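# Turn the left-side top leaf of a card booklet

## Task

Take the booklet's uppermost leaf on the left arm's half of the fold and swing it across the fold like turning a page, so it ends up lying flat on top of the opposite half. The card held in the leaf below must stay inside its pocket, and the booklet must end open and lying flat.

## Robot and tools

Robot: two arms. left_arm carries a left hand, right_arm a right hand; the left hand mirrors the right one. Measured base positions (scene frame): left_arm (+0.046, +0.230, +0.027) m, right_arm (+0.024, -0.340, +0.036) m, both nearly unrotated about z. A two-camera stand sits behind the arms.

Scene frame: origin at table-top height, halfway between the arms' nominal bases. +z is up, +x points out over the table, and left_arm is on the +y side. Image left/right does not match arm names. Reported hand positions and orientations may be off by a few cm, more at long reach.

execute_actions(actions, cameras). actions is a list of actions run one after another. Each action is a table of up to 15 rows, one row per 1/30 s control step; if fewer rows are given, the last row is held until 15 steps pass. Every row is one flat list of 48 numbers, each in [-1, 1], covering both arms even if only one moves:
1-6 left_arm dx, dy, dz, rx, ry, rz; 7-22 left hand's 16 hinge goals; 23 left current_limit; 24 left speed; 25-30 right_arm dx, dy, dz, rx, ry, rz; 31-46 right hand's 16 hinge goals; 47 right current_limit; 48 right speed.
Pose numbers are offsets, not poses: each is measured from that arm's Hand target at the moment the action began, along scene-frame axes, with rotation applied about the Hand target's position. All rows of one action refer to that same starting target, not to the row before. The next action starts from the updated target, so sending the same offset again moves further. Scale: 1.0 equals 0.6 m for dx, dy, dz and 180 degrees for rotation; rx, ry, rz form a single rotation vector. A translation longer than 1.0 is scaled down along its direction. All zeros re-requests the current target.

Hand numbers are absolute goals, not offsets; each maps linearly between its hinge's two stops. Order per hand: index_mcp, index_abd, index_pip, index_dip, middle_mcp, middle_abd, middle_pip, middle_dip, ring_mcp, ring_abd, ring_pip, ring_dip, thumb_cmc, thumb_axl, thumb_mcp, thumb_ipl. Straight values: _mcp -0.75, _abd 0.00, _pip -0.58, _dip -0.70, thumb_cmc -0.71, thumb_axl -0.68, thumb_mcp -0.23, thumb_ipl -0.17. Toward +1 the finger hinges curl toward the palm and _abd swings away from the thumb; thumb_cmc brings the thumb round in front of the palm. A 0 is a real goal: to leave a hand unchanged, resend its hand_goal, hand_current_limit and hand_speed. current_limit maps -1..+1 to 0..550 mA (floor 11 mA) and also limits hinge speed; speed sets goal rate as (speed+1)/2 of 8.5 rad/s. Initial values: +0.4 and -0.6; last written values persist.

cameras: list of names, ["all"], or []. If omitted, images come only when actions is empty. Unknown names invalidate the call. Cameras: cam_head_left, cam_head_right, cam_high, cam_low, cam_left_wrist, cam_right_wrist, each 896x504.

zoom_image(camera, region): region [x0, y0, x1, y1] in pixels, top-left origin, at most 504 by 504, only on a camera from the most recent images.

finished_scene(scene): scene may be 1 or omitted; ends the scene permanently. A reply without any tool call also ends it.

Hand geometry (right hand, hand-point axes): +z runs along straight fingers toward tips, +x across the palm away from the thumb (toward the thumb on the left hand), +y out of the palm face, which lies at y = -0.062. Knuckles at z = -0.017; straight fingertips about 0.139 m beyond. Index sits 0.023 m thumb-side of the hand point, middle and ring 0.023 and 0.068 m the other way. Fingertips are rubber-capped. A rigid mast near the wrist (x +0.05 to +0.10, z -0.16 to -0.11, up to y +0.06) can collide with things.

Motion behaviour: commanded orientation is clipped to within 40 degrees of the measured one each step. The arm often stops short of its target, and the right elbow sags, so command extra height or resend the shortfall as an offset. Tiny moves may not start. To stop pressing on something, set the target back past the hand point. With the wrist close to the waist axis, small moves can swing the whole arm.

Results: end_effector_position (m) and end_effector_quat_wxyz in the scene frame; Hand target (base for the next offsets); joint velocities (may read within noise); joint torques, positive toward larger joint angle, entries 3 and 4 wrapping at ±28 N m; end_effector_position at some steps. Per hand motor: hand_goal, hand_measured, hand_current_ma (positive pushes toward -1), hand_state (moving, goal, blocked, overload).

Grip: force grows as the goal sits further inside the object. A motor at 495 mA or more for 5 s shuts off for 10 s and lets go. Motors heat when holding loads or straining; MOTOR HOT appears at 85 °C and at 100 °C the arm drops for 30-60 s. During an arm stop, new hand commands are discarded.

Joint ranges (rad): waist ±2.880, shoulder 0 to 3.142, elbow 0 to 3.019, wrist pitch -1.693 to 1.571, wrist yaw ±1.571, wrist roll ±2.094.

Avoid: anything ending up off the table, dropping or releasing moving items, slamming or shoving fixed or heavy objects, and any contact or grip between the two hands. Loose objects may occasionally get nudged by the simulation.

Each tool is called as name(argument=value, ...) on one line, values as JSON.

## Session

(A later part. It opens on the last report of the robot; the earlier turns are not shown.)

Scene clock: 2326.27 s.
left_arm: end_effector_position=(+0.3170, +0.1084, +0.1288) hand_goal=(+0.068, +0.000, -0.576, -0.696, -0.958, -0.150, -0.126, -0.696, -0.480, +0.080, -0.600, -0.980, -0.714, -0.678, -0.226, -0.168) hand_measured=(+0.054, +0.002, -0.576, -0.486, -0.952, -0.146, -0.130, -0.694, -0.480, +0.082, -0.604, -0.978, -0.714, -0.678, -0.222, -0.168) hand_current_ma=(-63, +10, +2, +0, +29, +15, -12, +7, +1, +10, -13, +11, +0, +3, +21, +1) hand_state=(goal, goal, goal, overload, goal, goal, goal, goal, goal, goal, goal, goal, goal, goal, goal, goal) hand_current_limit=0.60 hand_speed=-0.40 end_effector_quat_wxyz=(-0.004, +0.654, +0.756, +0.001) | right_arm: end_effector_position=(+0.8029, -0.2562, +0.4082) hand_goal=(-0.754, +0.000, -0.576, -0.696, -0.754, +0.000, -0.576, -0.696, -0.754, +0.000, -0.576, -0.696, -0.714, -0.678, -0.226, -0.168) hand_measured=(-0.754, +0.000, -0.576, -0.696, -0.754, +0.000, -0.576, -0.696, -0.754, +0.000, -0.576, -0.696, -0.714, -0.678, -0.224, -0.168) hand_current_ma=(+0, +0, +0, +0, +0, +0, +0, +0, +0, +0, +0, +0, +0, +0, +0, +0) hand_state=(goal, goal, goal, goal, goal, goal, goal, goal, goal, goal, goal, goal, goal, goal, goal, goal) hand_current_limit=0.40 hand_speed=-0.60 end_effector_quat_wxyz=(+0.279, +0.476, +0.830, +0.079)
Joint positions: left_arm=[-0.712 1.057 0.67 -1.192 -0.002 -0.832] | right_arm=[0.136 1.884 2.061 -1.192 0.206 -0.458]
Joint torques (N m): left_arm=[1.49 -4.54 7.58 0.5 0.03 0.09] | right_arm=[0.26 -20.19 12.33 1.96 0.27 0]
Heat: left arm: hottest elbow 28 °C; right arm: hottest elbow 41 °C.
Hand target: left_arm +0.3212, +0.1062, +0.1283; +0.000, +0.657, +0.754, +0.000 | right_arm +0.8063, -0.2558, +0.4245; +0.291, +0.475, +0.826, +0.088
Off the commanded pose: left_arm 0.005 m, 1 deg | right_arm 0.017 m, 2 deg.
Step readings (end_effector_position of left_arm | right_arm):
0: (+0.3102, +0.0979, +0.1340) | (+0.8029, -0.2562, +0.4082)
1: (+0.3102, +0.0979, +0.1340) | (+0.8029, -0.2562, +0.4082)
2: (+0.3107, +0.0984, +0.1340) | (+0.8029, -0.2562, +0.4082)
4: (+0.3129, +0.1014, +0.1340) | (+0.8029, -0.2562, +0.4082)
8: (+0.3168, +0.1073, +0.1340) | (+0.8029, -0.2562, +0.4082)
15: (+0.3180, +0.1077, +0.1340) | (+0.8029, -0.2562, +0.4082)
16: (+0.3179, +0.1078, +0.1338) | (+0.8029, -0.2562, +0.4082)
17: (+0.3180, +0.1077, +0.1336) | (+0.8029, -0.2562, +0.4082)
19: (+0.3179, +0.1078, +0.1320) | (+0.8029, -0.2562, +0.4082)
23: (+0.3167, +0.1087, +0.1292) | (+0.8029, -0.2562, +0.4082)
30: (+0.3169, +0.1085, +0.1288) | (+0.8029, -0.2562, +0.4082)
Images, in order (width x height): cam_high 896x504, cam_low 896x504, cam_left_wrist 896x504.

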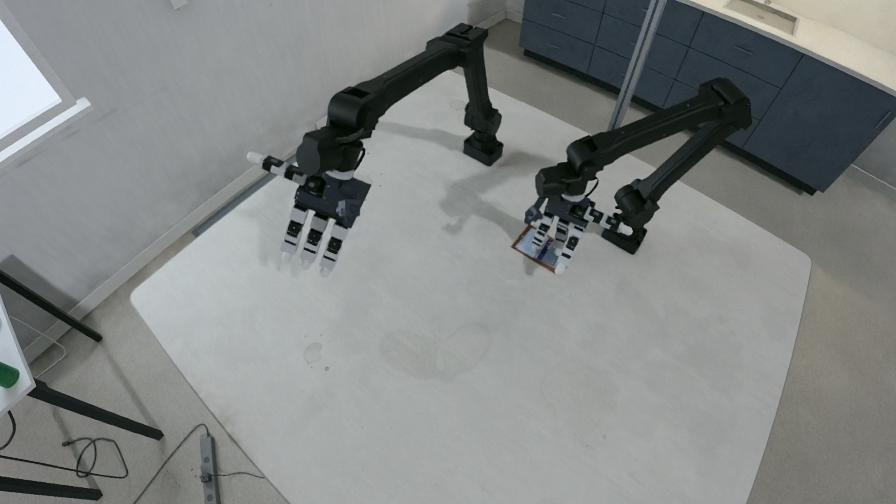

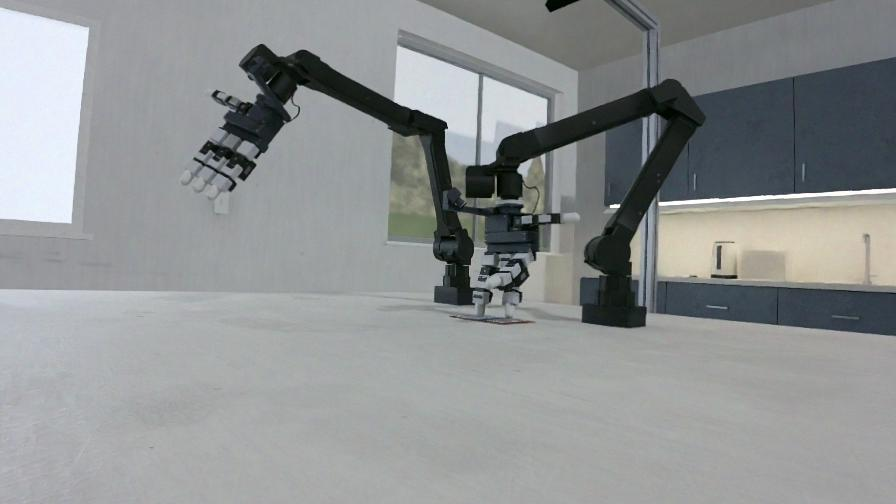

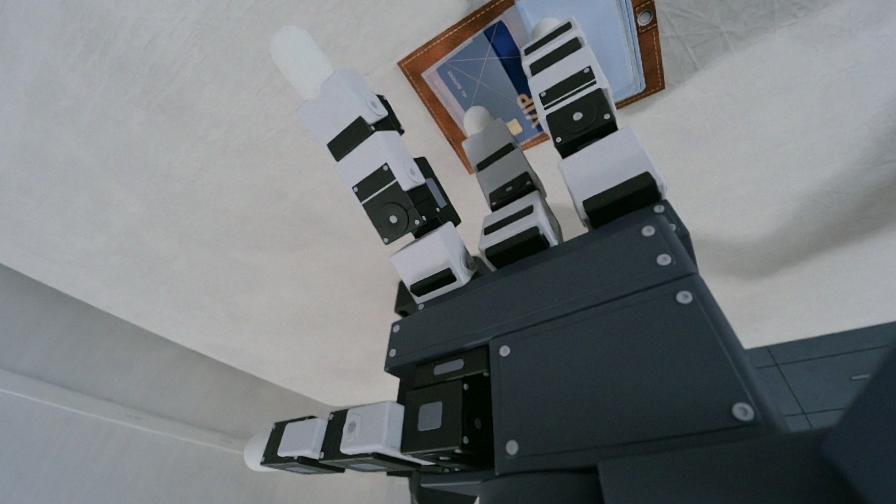

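execute_actions(actions=[[[0,0,-0.0267,0,0,0,0.068,0,-0.576,-0.696,-0.96,-0.15,-0.12,-0.696,-0.479,0.2,-0.781,-0.98,-0.714,-0.678,-0.226,-0.168,0.6,-0.6,0,0,0,0,0,0,-0.754,0,-0.576,-0.696,-0.754,0,-0.576,-0.696,-0.754,0,-0.576,-0.696,-0.714,-0.678,-0.226,-0.168,0.4,-0.6]],[[0,0,0,0,0,0,0.068,0,-0.576,-0.696,-0.968,-0.05,-0.1,-0.696,-0.49,0.2,-0.79,-0.98,-0.714,-0.678,-0.226,-0.168,0.7,-0.65,0,0,0,0,0,0,-0.754,0,-0.576,-0.696,-0.754,0,-0.576,-0.696,-0.754,0,-0.576,-0.696,-0.714,-0.678,-0.226,-0.168,0.4,-0.6]],[[0,0,0,0,0,0,0.068,0,-0.576,-0.696,-0.978,0.05,-0.07,-0.696,-0.5,0.2,-0.79,-0.98,-0.714,-0.678,-0.226,-0.168,0.7,-0.65,0,0,0,0,0,0,-0.754,0,-0.576,-0.696,-0.754,0,-0.576,-0.696,-0.754,0,-0.576,-0.696,-0.714,-0.678,-0.226,-0.168,0.4,-0.6]]], cameras=["cam_left_wrist","cam_high","cam_low"])

zoom_image(camera="cam_left_wrist", region=[345, 0, 665, 220])

zoom_image(camera="cam_low", region=[430, 280, 540, 340])

Scene clock: 2343.50 s.
left_arm: end_effector_position=(+0.3227, +0.1050, +0.1254) hand_goal=(+0.068, +0.000, -0.576, -0.696, -0.978, +0.050, -0.070, -0.696, -0.500, +0.200, -0.790, -0.980, -0.714, -0.678, -0.226, -0.168) hand_measured=(+0.054, +0.002, -0.576, -0.486, -0.970, +0.020, -0.070, -0.694, -0.466, +0.200, -0.790, -0.988, -0.714, -0.678, -0.222, -0.168) hand_current_ma=(-63, +10, +1, +0, +33, -117, +2, +7, +161, +0, +1, -38, -1, +3, +21, +1) hand_state=(goal, goal, goal, overload, goal, blocked, goal, goal, blocked, goal, goal, goal, goal, goal, goal, goal) hand_current_limit=0.70 hand_speed=-0.65 end_effector_quat_wxyz=(+0.013, +0.654, +0.757, +0.003) | right_arm: end_effector_position=(+0.8029, -0.2562, +0.4082) hand_goal=(-0.754, +0.000, -0.576, -0.696, -0.754, +0.000, -0.576, -0.696, -0.754, +0.000, -0.576, -0.696, -0.714, -0.678, -0.226, -0.168) hand_measured=(-0.754, +0.000, -0.576, -0.696, -0.754, +0.000, -0.576, -0.696, -0.754, +0.000, -0.576, -0.696, -0.714, -0.678, -0.224, -0.168) hand_current_ma=(+0, +0, +0, +0, +0, +0, +0, +0, +0, +0, +0, +0, +0, +0, +0, +0) hand_state=(goal, goal, goal, goal, goal, goal, goal, goal, goal, goal, goal, goal, goal, goal, goal, goal) hand_current_limit=0.40 hand_speed=-0.60 end_effector_quat_wxyz=(+0.279, +0.476, +0.830, +0.079)
Joint positions: left_arm=[-0.71 1.059 0.657 -1.143 -0.005 -0.832] | right_arm=[0.136 1.884 2.061 -1.192 0.206 -0.458]
Joint torques (N m): left_arm=[1.26 -3.14 6.19 0.72 0.11 0.09] | right_arm=[0.32 -20.19 12.33 1.98 0.27 0]
Heat: left arm: hottest elbow 28 °C; right arm: hottest elbow 41 °C.
Hand target: left_arm +0.3212, +0.1063, +0.1123; +0.000, +0.656, +0.754, +0.000 | right_arm +0.8063, -0.2558, +0.4245; +0.291, +0.475, +0.826, +0.088
Off the commanded pose: left_arm 0.013 m, 2 deg | right_arm 0.017 m, 2 deg.
Step readings (end_effector_position of left_arm | right_arm):
0: (+0.3170, +0.1084, +0.1288) | (+0.8029, -0.2562, +0.4082)
1: (+0.3171, +0.1084, +0.1287) | (+0.8029, -0.2562, +0.4082)
2: (+0.3174, +0.1081, +0.1281) | (+0.8029, -0.2562, +0.4082)
4: (+0.3183, +0.1074, +0.1258) | (+0.8029, -0.2562, +0.4082)
8: (+0.3216, +0.1056, +0.1256) | (+0.8029, -0.2562, +0.4082)
15: (+0.3222, +0.1051, +0.1254) | (+0.8029, -0.2562, +0.4082)
16: (+0.3222, +0.1051, +0.1254) | (+0.8029, -0.2562, +0.4082)
17: (+0.3223, +0.1052, +0.1253) | (+0.8029, -0.2562, +0.4082)
19: (+0.3223, +0.1053, +0.1252) | (+0.8029, -0.2562, +0.4082)
23: (+0.3223, +0.1053, +0.1252) | (+0.8029, -0.2562, +0.4082)
30: (+0.3223, +0.1053, +0.1252) | (+0.8029, -0.2562, +0.4082)
31: (+0.3223, +0.1053, +0.1252) | (+0.8029, -0.2562, +0.4082)
32: (+0.3224, +0.1053, +0.1253) | (+0.8029, -0.2562, +0.4082)
34: (+0.3227, +0.1050, +0.1253) | (+0.8029, -0.2562, +0.4082)
38: (+0.3227, +0.1050, +0.1254) | (+0.8029, -0.2562, +0.4082)
45: (+0.3227, +0.1050, +0.1254) | (+0.8029, -0.2562, +0.4082)
Images, in order (width x height): cam_high 896x504, cam_low 896x504, cam_left_wrist 896x504.

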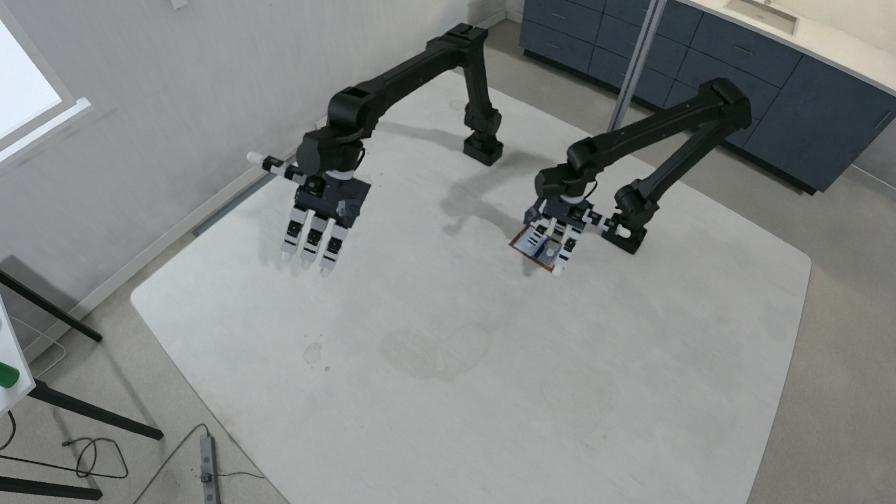

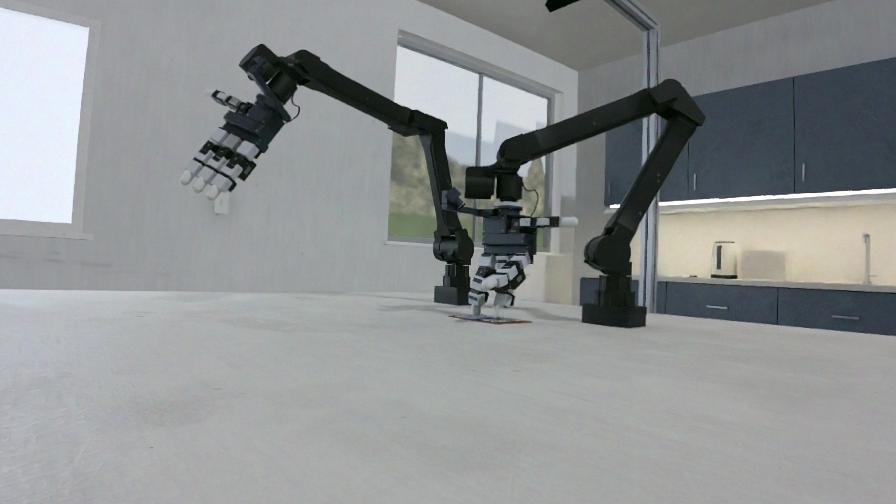

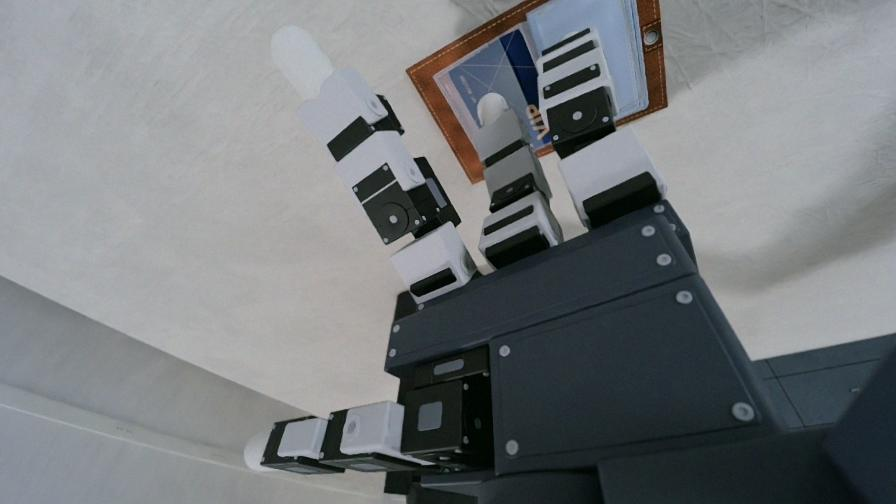

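Scaled by 1.575 from the camera's 896x504 image, which has a finer 1280x720 frame.

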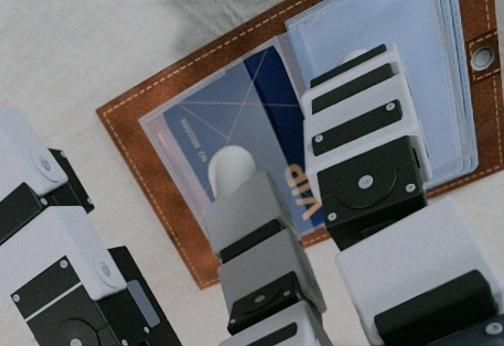

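Scaled by 4.582 from the camera's 896x504 image, which has a finer 1280x720 frame.

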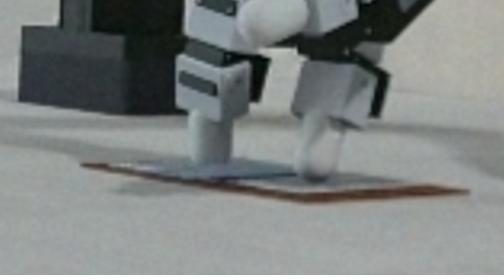

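execute_actions(actions=[[[0,0,0,0,0,0,0.068,0,-0.576,-0.696,-0.984,0.12,-0.055,-0.696,-0.5,0.2,-0.79,-0.98,-0.714,-0.678,-0.226,-0.168,0.7,-0.65,0,0,0,0,0,0,-0.754,0,-0.576,-0.696,-0.754,0,-0.576,-0.696,-0.754,0,-0.576,-0.696,-0.714,-0.678,-0.226,-0.168,0.4,-0.6]],[[0,0,0,0,0,0,0.068,0,-0.576,-0.696,-0.992,0.2,-0.03,-0.696,-0.5,0.2,-0.79,-0.98,-0.714,-0.678,-0.226,-0.168,0.7,-0.65,0,0,0,0,0,0,-0.754,0,-0.576,-0.696,-0.754,0,-0.576,-0.696,-0.754,0,-0.576,-0.696,-0.714,-0.678,-0.226,-0.168,0.4,-0.6]]], cameras=["cam_left_wrist","cam_high","cam_low"])

zoom_image(camera="cam_left_wrist", region=[345, 0, 665, 220])

zoom_image(camera="cam_low", region=[430, 280, 540, 340])

zoom_image(camera="cam_high", region=[505, 215, 585, 275])

Scene clock: 2356.70 s.
left_arm: end_effector_position=(+0.3230, +0.1047, +0.1253) hand_goal=(+0.068, +0.000, -0.576, -0.696, -0.992, +0.200, -0.030, -0.696, -0.500, +0.200, -0.790, -0.980, -0.714, -0.678, -0.226, -0.168) hand_measured=(+0.054, +0.002, -0.576, -0.486, -0.984, +0.196, -0.034, -0.694, -0.466, +0.196, -0.792, -0.988, -0.714, -0.678, -0.222, -0.168) hand_current_ma=(-63, +10, +1, +0, +38, -16, -17, +7, +159, -15, -8, -38, -1, +3, +21, +1) hand_state=(goal, goal, goal, overload, goal, goal, goal, goal, blocked, goal, goal, goal, goal, goal, goal, goal) hand_current_limit=0.70 hand_speed=-0.65 end_effector_quat_wxyz=(+0.014, +0.654, +0.757, +0.003) | right_arm: end_effector_position=(+0.8029, -0.2562, +0.4082) hand_goal=(-0.754, +0.000, -0.576, -0.696, -0.754, +0.000, -0.576, -0.696, -0.754, +0.000, -0.576, -0.696, -0.714, -0.678, -0.226, -0.168) hand_measured=(-0.754, +0.000, -0.576, -0.696, -0.754, +0.000, -0.576, -0.696, -0.754, +0.000, -0.576, -0.696, -0.714, -0.678, -0.224, -0.168) hand_current_ma=(+0, +0, +0, +0, +0, +0, +0, +0, +0, +0, +0, +0, +0, +0, +0, +0) hand_state=(goal, goal, goal, goal, goal, goal, goal, goal, goal, goal, goal, goal, goal, goal, goal, goal) hand_current_limit=0.40 hand_speed=-0.60 end_effector_quat_wxyz=(+0.279, +0.476, +0.830, +0.079)
Joint positions: left_arm=[-0.71 1.059 0.656 -1.141 -0.005 -0.832] | right_arm=[0.136 1.884 2.061 -1.192 0.206 -0.458]
Joint torques (N m): left_arm=[1.55 -2.9 6.28 0.57 0.12 0.09] | right_arm=[0.32 -20.19 12.33 1.96 0.28 0]
Heat: left arm: hottest elbow 27 °C; right arm: hottest elbow 41 °C.
Hand target: left_arm +0.3213, +0.1062, +0.1123; +0.000, +0.656, +0.754, +0.000 | right_arm +0.8063, -0.2558, +0.4245; +0.291, +0.475, +0.826, +0.088
Off the commanded pose: left_arm 0.013 m, 2 deg | right_arm 0.017 m, 2 deg.
Step readings (end_effector_position of left_arm | right_arm):
0: (+0.3227, +0.1050, +0.1254) | (+0.8029, -0.2562, +0.4082)
1: (+0.3227, +0.1050, +0.1254) | (+0.8029, -0.2562, +0.4082)
2: (+0.3228, +0.1049, +0.1253) | (+0.8029, -0.2562, +0.4082)
4: (+0.3230, +0.1048, +0.1253) | (+0.8029, -0.2562, +0.4082)
8: (+0.3230, +0.1047, +0.1253) | (+0.8029, -0.2562, +0.4082)
15: (+0.3230, +0.1047, +0.1253) | (+0.8029, -0.2562, +0.4082)
16: (+0.3230, +0.1047, +0.1253) | (+0.8029, -0.2562, +0.4082)
17: (+0.3230, +0.1047, +0.1253) | (+0.8029, -0.2562, +0.4082)
19: (+0.3230, +0.1047, +0.1253) | (+0.8029, -0.2562, +0.4082)
23: (+0.3230, +0.1047, +0.1253) | (+0.8029, -0.2562, +0.4082)
30: (+0.3230, +0.1047, +0.1253) | (+0.8029, -0.2562, +0.4082)
Images, in order (width x height): cam_high 896x504, cam_low 896x504, cam_left_wrist 896x504.

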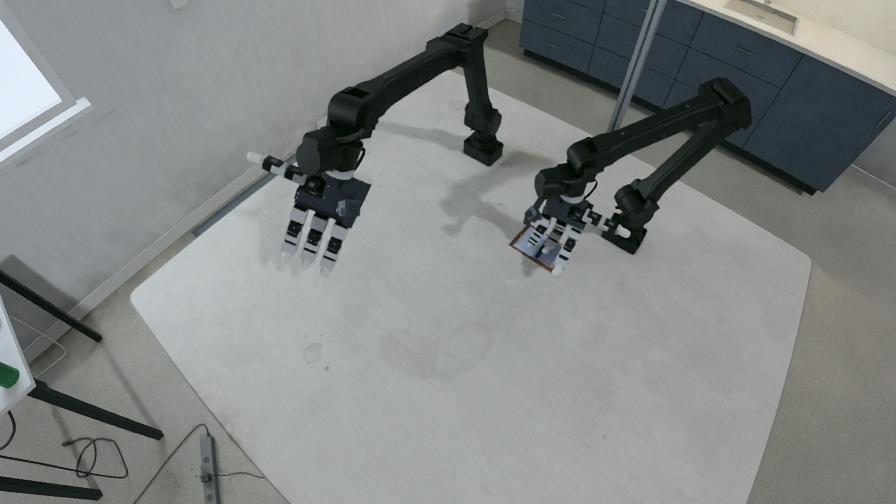

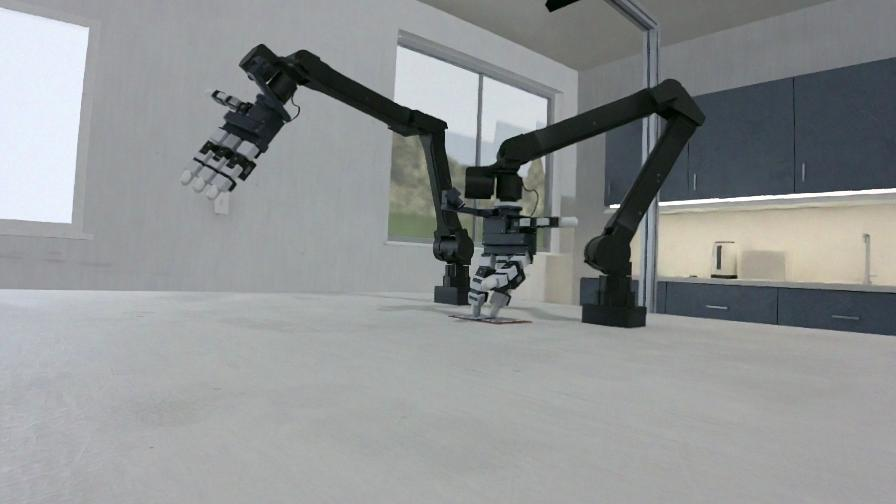

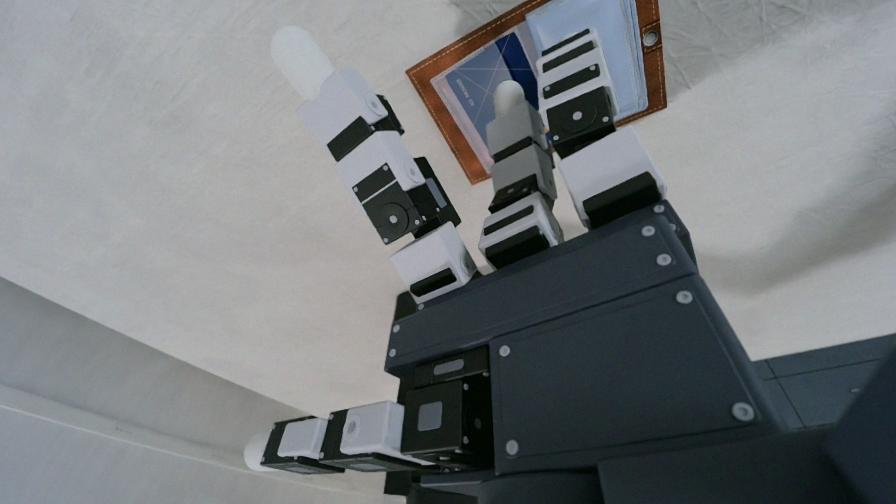

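Scaled by 1.575 from the camera's 896x504 image, which has a finer 1280x720 frame.

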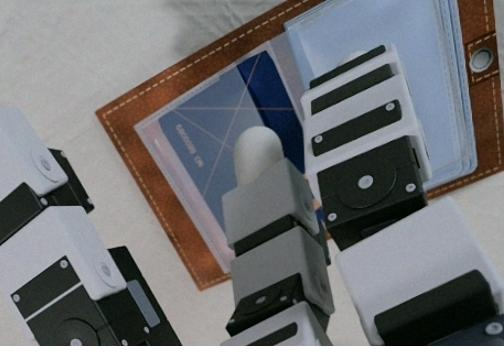

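Scaled by 4.582 from the camera's 896x504 image, which has a finer 1280x720 frame.

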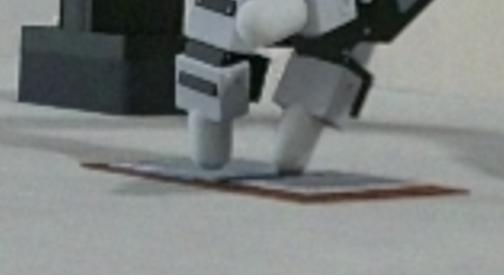

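Scaled by 6.300 from the camera's 896x504 image, which has a finer 1280x720 frame.

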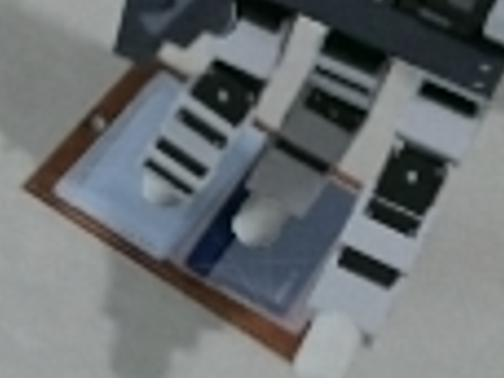

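zoom_image(camera="cam_left_wrist", region=[425, 15, 555, 110])

zoom_image(camera="cam_high", region=[508, 228, 560, 275])

zoom_image(camera="cam_low", region=[445, 300, 540, 330])

Scaled by 3.877 from the camera's 896x504 image, which has a finer 1280x720 frame.

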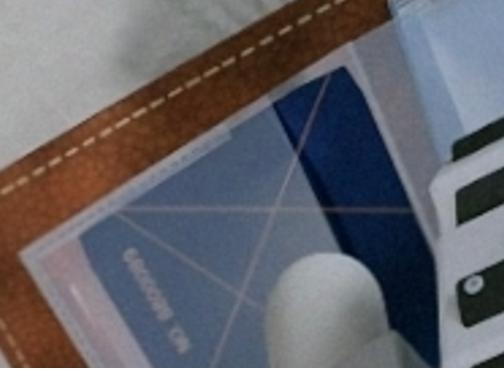

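Scaled by 9.692 from the camera's 896x504 image, which has a finer 1280x720 frame.

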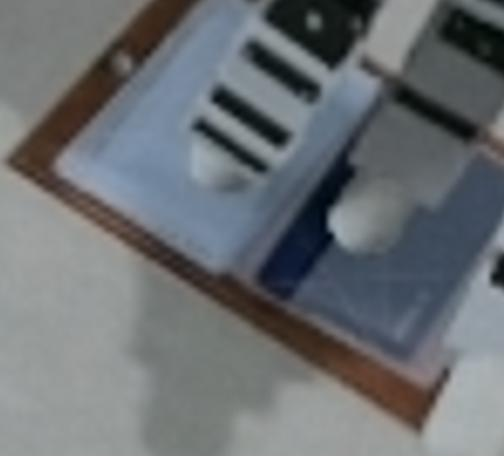

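Scaled by 5.305 from the camera's 896x504 image, which has a finer 1280x720 frame.

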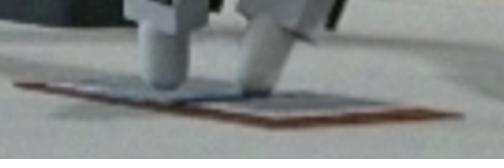

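execute_actions(actions=[[[0,0,0,0,0,0,0.068,0,-0.576,-0.696,-0.96,0.1,0.08,-0.696,-0.5,0.2,-0.79,-0.98,-0.714,-0.678,-0.226,-0.168,0.7,-0.5,0,0,0,0,0,0,-0.754,0,-0.576,-0.696,-0.754,0,-0.576,-0.696,-0.754,0,-0.576,-0.696,-0.714,-0.678,-0.226,-0.168,0.4,-0.6]],[[0,0,0,0,0,0,0.068,0,-0.576,-0.696,-0.96,-0.18,0.0,-0.696,-0.5,0.2,-0.79,-0.98,-0.714,-0.678,-0.226,-0.168,0.7,-0.5,0,0,0,0,0,0,-0.754,0,-0.576,-0.696,-0.754,0,-0.576,-0.696,-0.754,0,-0.576,-0.696,-0.714,-0.678,-0.226,-0.168,0.4,-0.6]],[[0,0,0,0,0,0,0.068,0,-0.576,-0.696,-0.96,-0.18,-0.15,-0.696,-0.5,0.2,-0.79,-0.98,-0.714,-0.678,-0.226,-0.168,0.7,-0.7,0,0,0,0,0,0,-0.754,0,-0.576,-0.696,-0.754,0,-0.576,-0.696,-0.754,0,-0.576,-0.696,-0.714,-0.678,-0.226,-0.168,0.4,-0.6]],[[0,0,0,0,0,0,0.068,0,-0.576,-0.696,-0.966,0.0,-0.14,-0.696,-0.5,0.2,-0.79,-0.98,-0.714,-0.678,-0.226,-0.168,0.7,-0.65,0,0,0,0,0,0,-0.754,0,-0.576,-0.696,-0.754,0,-0.576,-0.696,-0.754,0,-0.576,-0.696,-0.714,-0.678,-0.226,-0.168,0.4,-0.6]]], cameras=["cam_left_wrist","cam_high","cam_low"])

zoom_image(camera="cam_left_wrist", region=[345, 0, 665, 220])

zoom_image(camera="cam_low", region=[430, 280, 540, 340])

zoom_image(camera="cam_high", region=[505, 215, 585, 275])

Scene clock: 2419.83 s.
left_arm: end_effector_position=(+0.3236, +0.1050, +0.1256) hand_goal=(+0.068, +0.000, -0.576, -0.696, -0.966, +0.000, -0.140, -0.696, -0.500, +0.200, -0.790, -0.980, -0.714, -0.678, -0.226, -0.168) hand_measured=(+0.054, +0.002, -0.576, -0.486, -0.958, -0.148, -0.130, -0.692, -0.474, +0.208, -0.792, -0.988, -0.714, -0.678, -0.222, -0.168) hand_current_ma=(-63, +10, +1, +0, +33, -467, +46, +16, +121, +31, -5, -34, -1, +3, +21, +1) hand_state=(goal, goal, goal, overload, goal, blocked, goal, goal, blocked, goal, goal, goal, goal, goal, goal, goal) hand_current_limit=0.70 hand_speed=-0.65 end_effector_quat_wxyz=(+0.014, +0.654, +0.757, +0.004) | right_arm: end_effector_position=(+0.8029, -0.2562, +0.4082) hand_goal=(-0.754, +0.000, -0.576, -0.696, -0.754, +0.000, -0.576, -0.696, -0.754, +0.000, -0.576, -0.696, -0.714, -0.678, -0.226, -0.168) hand_measured=(-0.754, +0.000, -0.576, -0.696, -0.754, +0.000, -0.576, -0.696, -0.754, +0.000, -0.576, -0.696, -0.714, -0.678, -0.224, -0.168) hand_current_ma=(+0, +0, +0, +0, +0, +0, +0, +0, +0, +0, +0, +0, +0, +0, +0, +0) hand_state=(goal, goal, goal, goal, goal, goal, goal, goal, goal, goal, goal, goal, goal, goal, goal, goal) hand_current_limit=0.40 hand_speed=-0.60 end_effector_quat_wxyz=(+0.279, +0.476, +0.830, +0.079)
Joint positions: left_arm=[-0.71 1.059 0.656 -1.139 -0.008 -0.832] | right_arm=[0.136 1.884 2.061 -1.192 0.206 -0.458]
Joint torques (N m): left_arm=[1.08 -3.14 6.26 0.59 0.26 0.09] | right_arm=[0.32 -20.19 12.33 1.96 0.27 -0.01]
Heat: left arm: hottest elbow 25 °C; right arm: hottest elbow 42 °C.
Hand target: left_arm +0.3213, +0.1061, +0.1123; +0.000, +0.657, +0.754, +0.000 | right_arm +0.8063, -0.2558, +0.4245; +0.291, +0.475, +0.826, +0.088
Off the commanded pose: left_arm 0.014 m, 2 deg | right_arm 0.017 m, 2 deg.
Step readings (end_effector_position of left_arm | right_arm):
0: (+0.3230, +0.1047, +0.1253) | (+0.8029, -0.2562, +0.4082)
1: (+0.3230, +0.1047, +0.1253) | (+0.8029, -0.2562, +0.4082)
2: (+0.3230, +0.1047, +0.1253) | (+0.8029, -0.2562, +0.4082)
4: (+0.3230, +0.1047, +0.1253) | (+0.8029, -0.2562, +0.4082)
8: (+0.3230, +0.1047, +0.1253) | (+0.8029, -0.2562, +0.4082)
15: (+0.3230, +0.1047, +0.1253) | (+0.8029, -0.2562, +0.4082)
16: (+0.3231, +0.1046, +0.1253) | (+0.8029, -0.2562, +0.4082)
17: (+0.3231, +0.1046, +0.1253) | (+0.8029, -0.2562, +0.4082)
19: (+0.3231, +0.1046, +0.1253) | (+0.8029, -0.2562, +0.4082)
23: (+0.3231, +0.1046, +0.1253) | (+0.8029, -0.2562, +0.4082)
30: (+0.3231, +0.1046, +0.1253) | (+0.8029, -0.2562, +0.4082)
31: (+0.3231, +0.1046, +0.1253) | (+0.8029, -0.2562, +0.4082)
32: (+0.3231, +0.1046, +0.1253) | (+0.8029, -0.2562, +0.4082)
34: (+0.3231, +0.1046, +0.1253) | (+0.8029, -0.2562, +0.4082)
38: (+0.3233, +0.1045, +0.1254) | (+0.8029, -0.2562, +0.4082)
45: (+0.3233, +0.1045, +0.1254) | (+0.8029, -0.2562, +0.4082)
46: (+0.3233, +0.1045, +0.1254) | (+0.8029, -0.2562, +0.4082)
47: (+0.3233, +0.1046, +0.1254) | (+0.8029, -0.2562, +0.4082)
49: (+0.3236, +0.1049, +0.1256) | (+0.8029, -0.2562, +0.4082)
53: (+0.3236, +0.1050, +0.1256) | (+0.8029, -0.2562, +0.4082)
60: (+0.3236, +0.1050, +0.1256) | (+0.8029, -0.2562, +0.4082)
Images, in order (width x height): cam_high 896x504, cam_low 896x504, cam_left_wrist 896x504.

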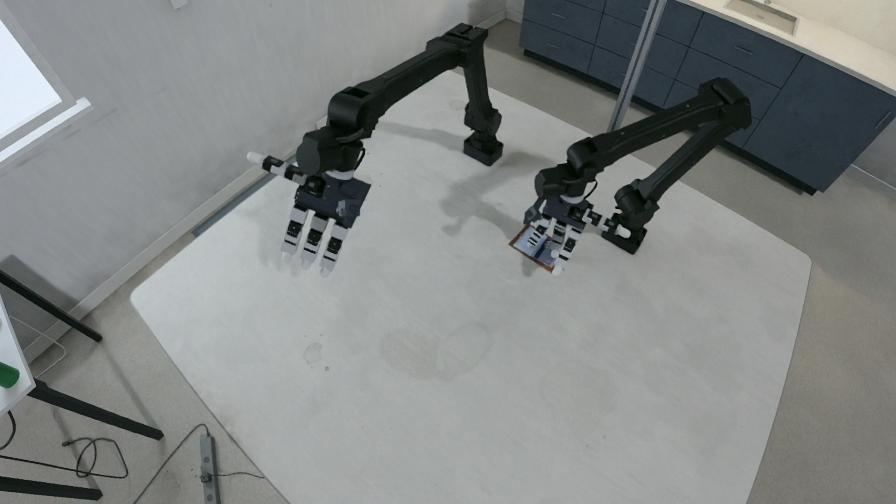

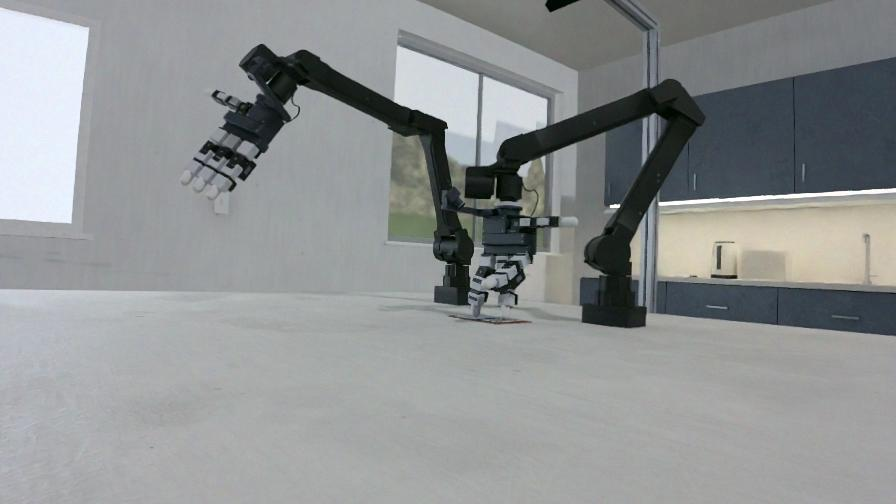

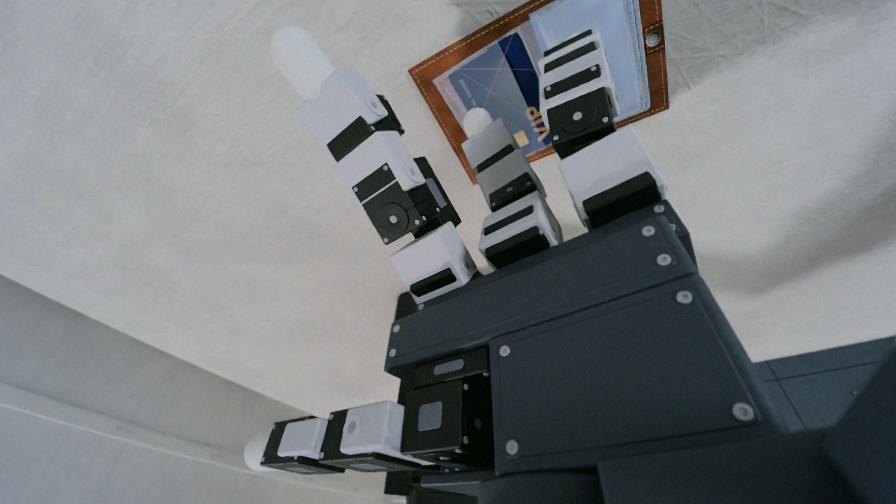

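Scaled by 1.575 from the camera's 896x504 image, which has a finer 1280x720 frame.

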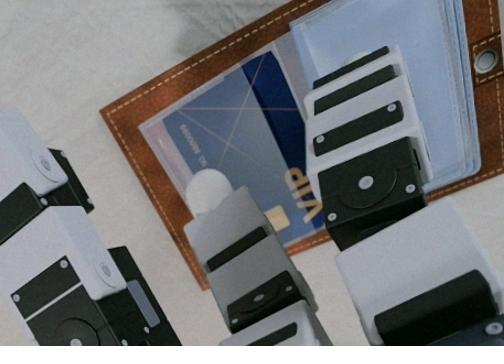

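Scaled by 4.582 from the camera's 896x504 image, which has a finer 1280x720 frame.

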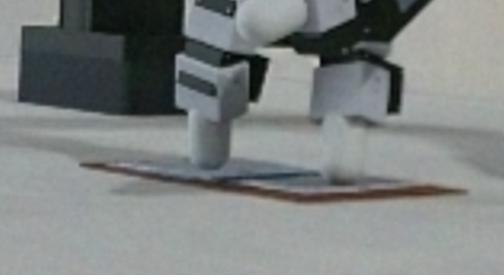

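Scaled by 6.300 from the camera's 896x504 image, which has a finer 1280x720 frame.

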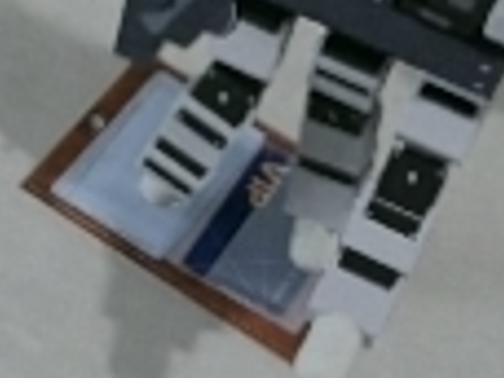

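execute_actions(actions=[[[0,0,0,0,0,0,0.068,0,-0.576,-0.696,-0.968,0.0,-0.125,-0.696,-0.5,0.2,-0.79,-0.98,-0.714,-0.678,-0.226,-0.168,0.7,-0.7,0,0,0,0,0,0,-0.754,0,-0.576,-0.696,-0.754,0,-0.576,-0.696,-0.754,0,-0.576,-0.696,-0.714,-0.678,-0.226,-0.168,0.4,-0.6]],[[0,0,0,0,0,0,0.068,0,-0.576,-0.696,-0.97,0.0,-0.112,-0.696,-0.5,0.2,-0.79,-0.98,-0.714,-0.678,-0.226,-0.168,0.7,-0.7,0,0,0,0,0,0,-0.754,0,-0.576,-0.696,-0.754,0,-0.576,-0.696,-0.754,0,-0.576,-0.696,-0.714,-0.678,-0.226,-0.168,0.4,-0.6]]], cameras=["cam_left_wrist","cam_high","cam_low"])

zoom_image(camera="cam_left_wrist", region=[345, 0, 665, 220])

zoom_image(camera="cam_low", region=[430, 280, 540, 340])

Scene clock: 2428.47 s.
left_arm: end_effector_position=(+0.3237, +0.1052, +0.1256) hand_goal=(+0.068, +0.000, -0.576, -0.696, -0.970, +0.000, -0.112, -0.696, -0.500, +0.200, -0.790, -0.980, -0.714, -0.678, -0.226, -0.168) hand_measured=(+0.054, +0.002, -0.576, -0.486, -0.966, -0.124, -0.106, -0.692, -0.476, +0.222, -0.790, -0.984, -0.714, -0.678, -0.222, -0.168) hand_current_ma=(-63, +10, +1, +0, +13, -468, +25, +16, +111, +84, +1, -17, -1, +3, +21, +1) hand_state=(goal, goal, goal, overload, goal, blocked, goal, goal, blocked, blocked, goal, goal, goal, goal, goal, goal) hand_current_limit=0.70 hand_speed=-0.70 end_effector_quat_wxyz=(+0.014, +0.653, +0.757, +0.004) | right_arm: end_effector_position=(+0.8029, -0.2562, +0.4082) hand_goal=(-0.754, +0.000, -0.576, -0.696, -0.754, +0.000, -0.576, -0.696, -0.754, +0.000, -0.576, -0.696, -0.714, -0.678, -0.226, -0.168) hand_measured=(-0.754, +0.000, -0.576, -0.696, -0.754, +0.000, -0.576, -0.696, -0.754, +0.000, -0.576, -0.696, -0.714, -0.678, -0.224, -0.168) hand_current_ma=(+0, +0, +0, +0, +0, +0, +0, +0, +0, +0, +0, +0, +0, +0, +0, +0) hand_state=(goal, goal, goal, goal, goal, goal, goal, goal, goal, goal, goal, goal, goal, goal, goal, goal) hand_current_limit=0.40 hand_speed=-0.60 end_effector_quat_wxyz=(+0.279, +0.476, +0.830, +0.079)
Joint positions: left_arm=[-0.709 1.059 0.656 -1.139 -0.008 -0.832] | right_arm=[0.136 1.884 2.061 -1.192 0.206 -0.458]
Joint torques (N m): left_arm=[1.26 -3.31 6.26 0.58 0.26 0.08] | right_arm=[0.32 -20.19 12.33 1.98 0.27 0]
Heat: left arm: hottest elbow 25 °C; right arm: hottest elbow 42 °C.
Hand target: left_arm +0.3213, +0.1062, +0.1123; +0.000, +0.656, +0.754, +0.000 | right_arm +0.8063, -0.2558, +0.4245; +0.291, +0.475, +0.826, +0.088
Off the commanded pose: left_arm 0.014 m, 2 deg | right_arm 0.017 m, 2 deg.
Step readings (end_effector_position of left_arm | right_arm):
0: (+0.3236, +0.1050, +0.1256) | (+0.8029, -0.2562, +0.4082)
1: (+0.3236, +0.1050, +0.1256) | (+0.8029, -0.2562, +0.4082)
2: (+0.3236, +0.1050, +0.1256) | (+0.8029, -0.2562, +0.4082)
4: (+0.3237, +0.1051, +0.1256) | (+0.8029, -0.2562, +0.4082)
8: (+0.3237, +0.1052, +0.1256) | (+0.8029, -0.2562, +0.4082)
15: (+0.3237, +0.1052, +0.1256) | (+0.8029, -0.2562, +0.4082)
16: (+0.3237, +0.1052, +0.1256) | (+0.8029, -0.2562, +0.4082)
17: (+0.3237, +0.1052, +0.1256) | (+0.8029, -0.2562, +0.4082)
19: (+0.3237, +0.1052, +0.1256) | (+0.8029, -0.2562, +0.4082)
23: (+0.3237, +0.1052, +0.1256) | (+0.8029, -0.2562, +0.4082)
30: (+0.3237, +0.1052, +0.1256) | (+0.8029, -0.2562, +0.4082)
Images, in order (width x height): cam_high 896x504, cam_low 896x504, cam_left_wrist 896x504.

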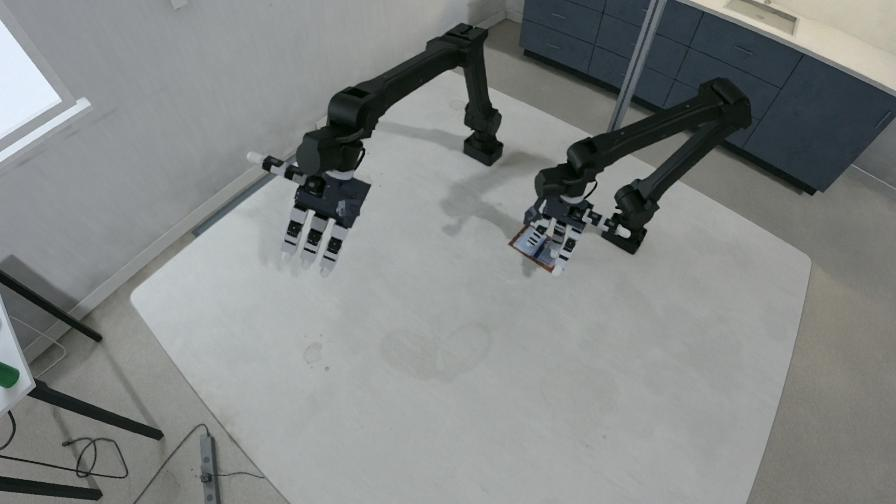

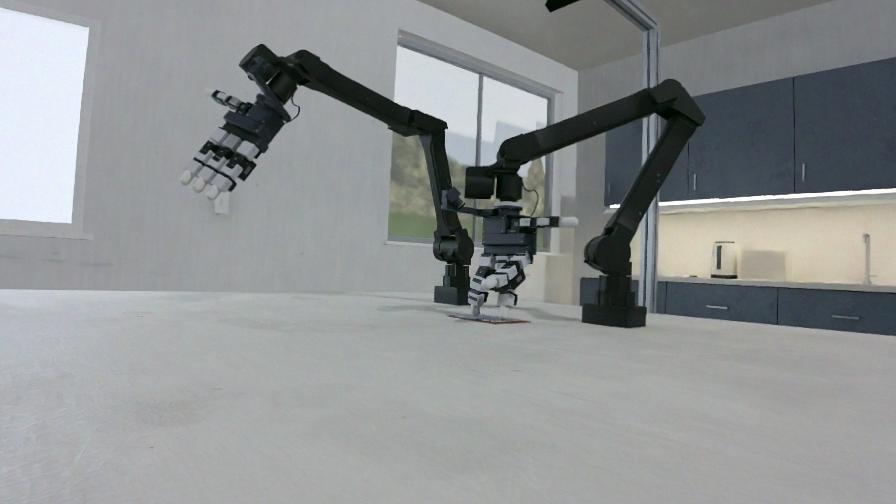

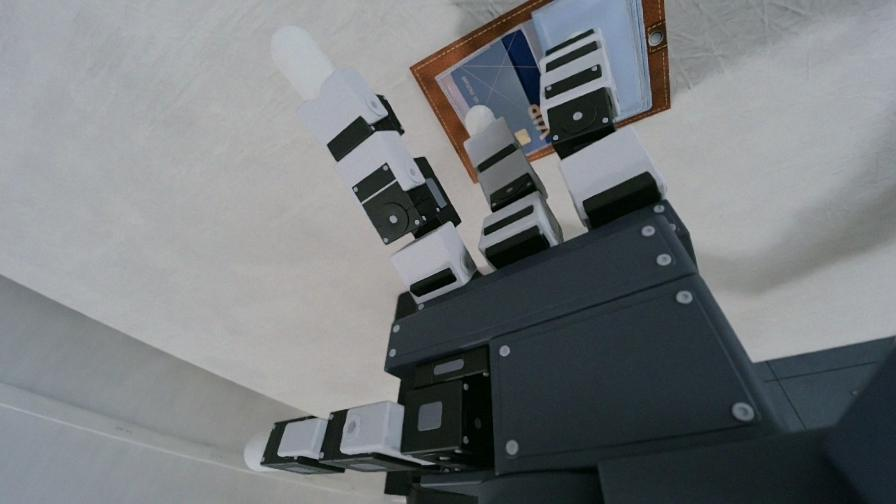

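Scaled by 1.575 from the camera's 896x504 image, which has a finer 1280x720 frame.

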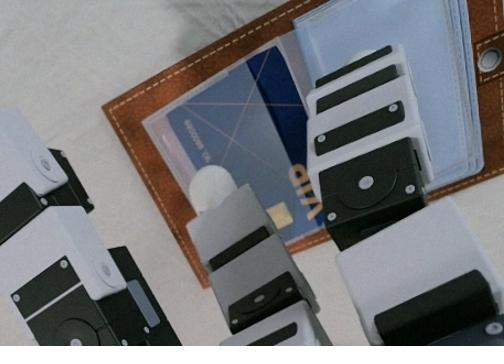

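Scaled by 4.582 from the camera's 896x504 image, which has a finer 1280x720 frame.

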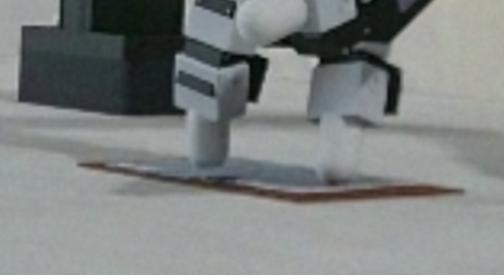

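execute_actions(actions=[[[0,0,0,0,0,0,0.068,0,-0.576,-0.696,-0.972,0.0,-0.1,-0.696,-0.54,0.2,-0.79,-0.98,-0.714,-0.678,-0.226,-0.168,0.7,-0.7,0,0,0,0,0,0,-0.754,0,-0.576,-0.696,-0.754,0,-0.576,-0.696,-0.754,0,-0.576,-0.696,-0.714,-0.678,-0.226,-0.168,0.4,-0.6]],[[0,0,0,0,0,0,0.068,0,-0.576,-0.696,-0.974,0.0,-0.09,-0.696,-0.54,0.2,-0.79,-0.98,-0.714,-0.678,-0.226,-0.168,0.7,-0.7,0,0,0,0,0,0,-0.754,0,-0.576,-0.696,-0.754,0,-0.576,-0.696,-0.754,0,-0.576,-0.696,-0.714,-0.678,-0.226,-0.168,0.4,-0.6]],[[0,0,0,0,0,0,0.068,0,-0.576,-0.696,-0.976,0.0,-0.08,-0.696,-0.54,0.2,-0.79,-0.98,-0.714,-0.678,-0.226,-0.168,0.7,-0.7,0,0,0,0,0,0,-0.754,0,-0.576,-0.696,-0.754,0,-0.576,-0.696,-0.754,0,-0.576,-0.696,-0.714,-0.678,-0.226,-0.168,0.4,-0.6]]], cameras=["cam_left_wrist","cam_high","cam_low"])

zoom_image(camera="cam_left_wrist", region=[345, 0, 665, 220])

zoom_image(camera="cam_low", region=[430, 280, 540, 340])

Scene clock: 2442.57 s.
left_arm: end_effector_position=(+0.3239, +0.1052, +0.1257) hand_goal=(+0.068, +0.000, -0.576, -0.696, -0.976, +0.000, -0.080, -0.696, -0.540, +0.200, -0.790, -0.980, -0.714, -0.678, -0.226, -0.168) hand_measured=(+0.054, +0.002, -0.576, -0.486, -0.968, -0.048, -0.078, -0.692, -0.486, +0.222, -0.784, -0.980, -0.714, -0.678, -0.222, -0.168) hand_current_ma=(-63, +10, +1, +0, +33, -189, +6, +16, +269, +84, +26, -4, -1, +3, +21, +1) hand_state=(goal, goal, goal, overload, goal, blocked, goal, goal, blocked, blocked, goal, goal, goal, goal, goal, goal) hand_current_limit=0.70 hand_speed=-0.70 end_effector_quat_wxyz=(+0.015, +0.653, +0.757, +0.004) | right_arm: end_effector_position=(+0.8029, -0.2562, +0.4082) hand_goal=(-0.754, +0.000, -0.576, -0.696, -0.754, +0.000, -0.576, -0.696, -0.754, +0.000, -0.576, -0.696, -0.714, -0.678, -0.226, -0.168) hand_measured=(-0.754, +0.000, -0.576, -0.696, -0.754, +0.000, -0.576, -0.696, -0.754, +0.000, -0.576, -0.696, -0.714, -0.678, -0.224, -0.168) hand_current_ma=(+0, +0, +0, +0, +0, +0, +0, +0, +0, +0, +0, +0, +0, +0, +0, +0) hand_state=(goal, goal, goal, goal, goal, goal, goal, goal, goal, goal, goal, goal, goal, goal, goal, goal) hand_current_limit=0.40 hand_speed=-0.60 end_effector_quat_wxyz=(+0.279, +0.476, +0.830, +0.079)
Joint positions: left_arm=[-0.709 1.059 0.656 -1.139 -0.008 -0.832] | right_arm=[0.136 1.884 2.061 -1.192 0.206 -0.458]
Joint torques (N m): left_arm=[1.2 -3.31 6.24 0.57 0.26 0.1] | right_arm=[0.32 -20.19 12.33 1.98 0.28 0]
Heat: left arm: hottest elbow 25 °C; right arm: hottest elbow 42 °C.
Hand target: left_arm +0.3213, +0.1061, +0.1123; +0.001, +0.657, +0.754, +0.000 | right_arm +0.8063, -0.2558, +0.4245; +0.291, +0.475, +0.826, +0.088
Off the commanded pose: left_arm 0.014 m, 2 deg | right_arm 0.017 m, 2 deg.
Step readings (end_effector_position of left_arm | right_arm):
0: (+0.3237, +0.1052, +0.1256) | (+0.8029, -0.2562, +0.4082)
1: (+0.3237, +0.1052, +0.1256) | (+0.8029, -0.2562, +0.4082)
2: (+0.3237, +0.1052, +0.1256) | (+0.8029, -0.2562, +0.4082)
4: (+0.3238, +0.1053, +0.1256) | (+0.8029, -0.2562, +0.4082)
8: (+0.3238, +0.1053, +0.1256) | (+0.8029, -0.2562, +0.4082)
15: (+0.3238, +0.1053, +0.1256) | (+0.8029, -0.2562, +0.4082)
16: (+0.3238, +0.1053, +0.1256) | (+0.8029, -0.2562, +0.4082)
17: (+0.3238, +0.1053, +0.1256) | (+0.8029, -0.2562, +0.4082)
19: (+0.3238, +0.1053, +0.1256) | (+0.8029, -0.2562, +0.4082)
23: (+0.3238, +0.1053, +0.1256) | (+0.8029, -0.2562, +0.4082)
30: (+0.3238, +0.1053, +0.1256) | (+0.8029, -0.2562, +0.4082)
31: (+0.3238, +0.1053, +0.1256) | (+0.8029, -0.2562, +0.4082)
32: (+0.3239, +0.1052, +0.1257) | (+0.8029, -0.2562, +0.4082)
34: (+0.3239, +0.1052, +0.1257) | (+0.8029, -0.2562, +0.4082)
38: (+0.3239, +0.1052, +0.1257) | (+0.8029, -0.2562, +0.4082)
45: (+0.3239, +0.1052, +0.1257) | (+0.8029, -0.2562, +0.4082)
Images, in order (width x height): cam_high 896x504, cam_low 896x504, cam_left_wrist 896x504.

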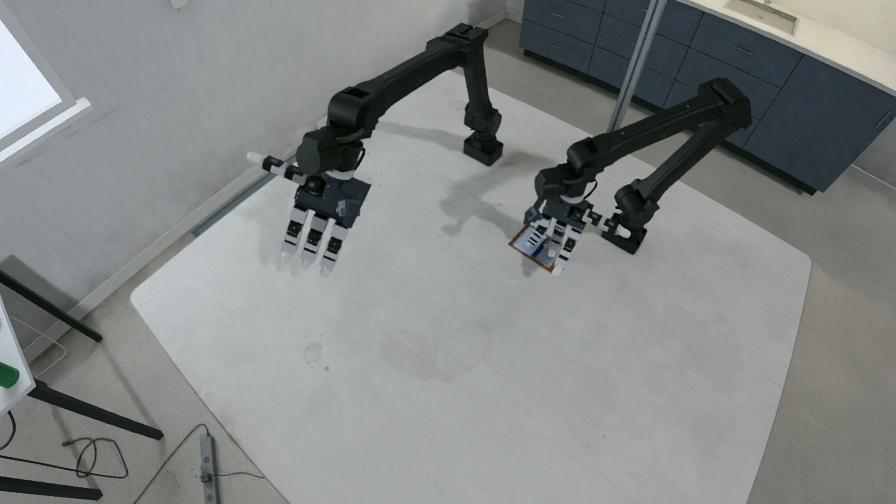

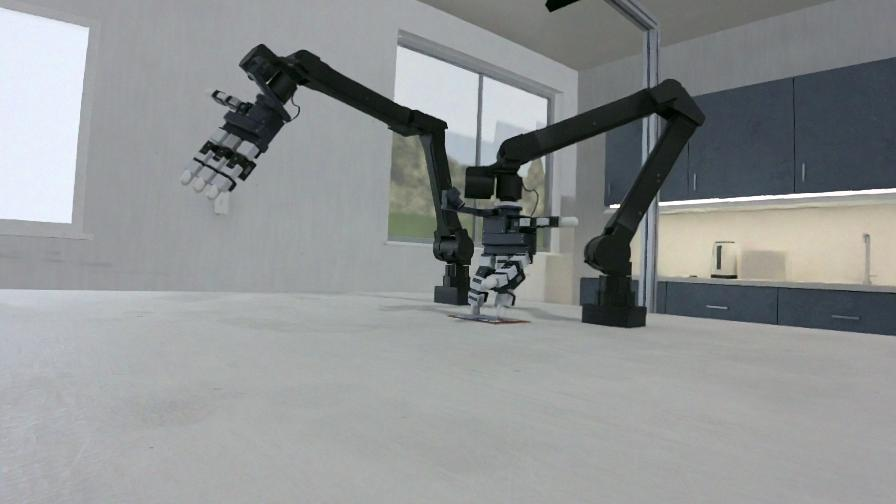

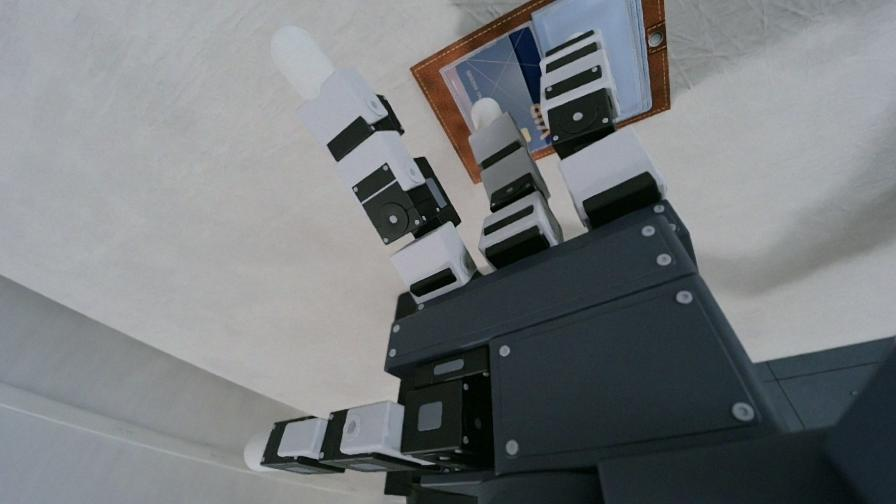

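Scaled by 1.575 from the camera's 896x504 image, which has a finer 1280x720 frame.

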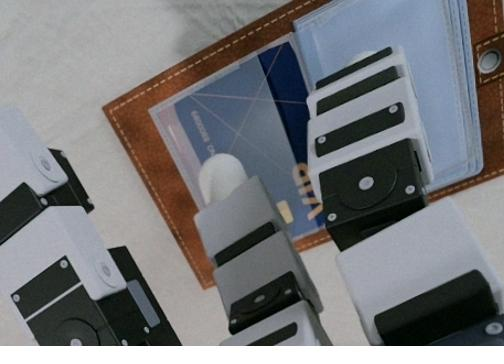

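Scaled by 4.582 from the camera's 896x504 image, which has a finer 1280x720 frame.

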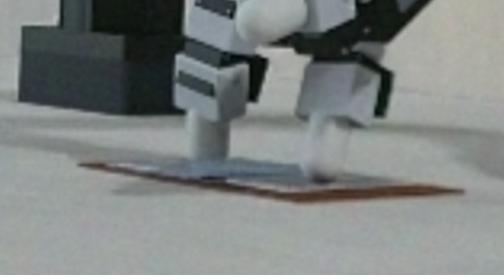

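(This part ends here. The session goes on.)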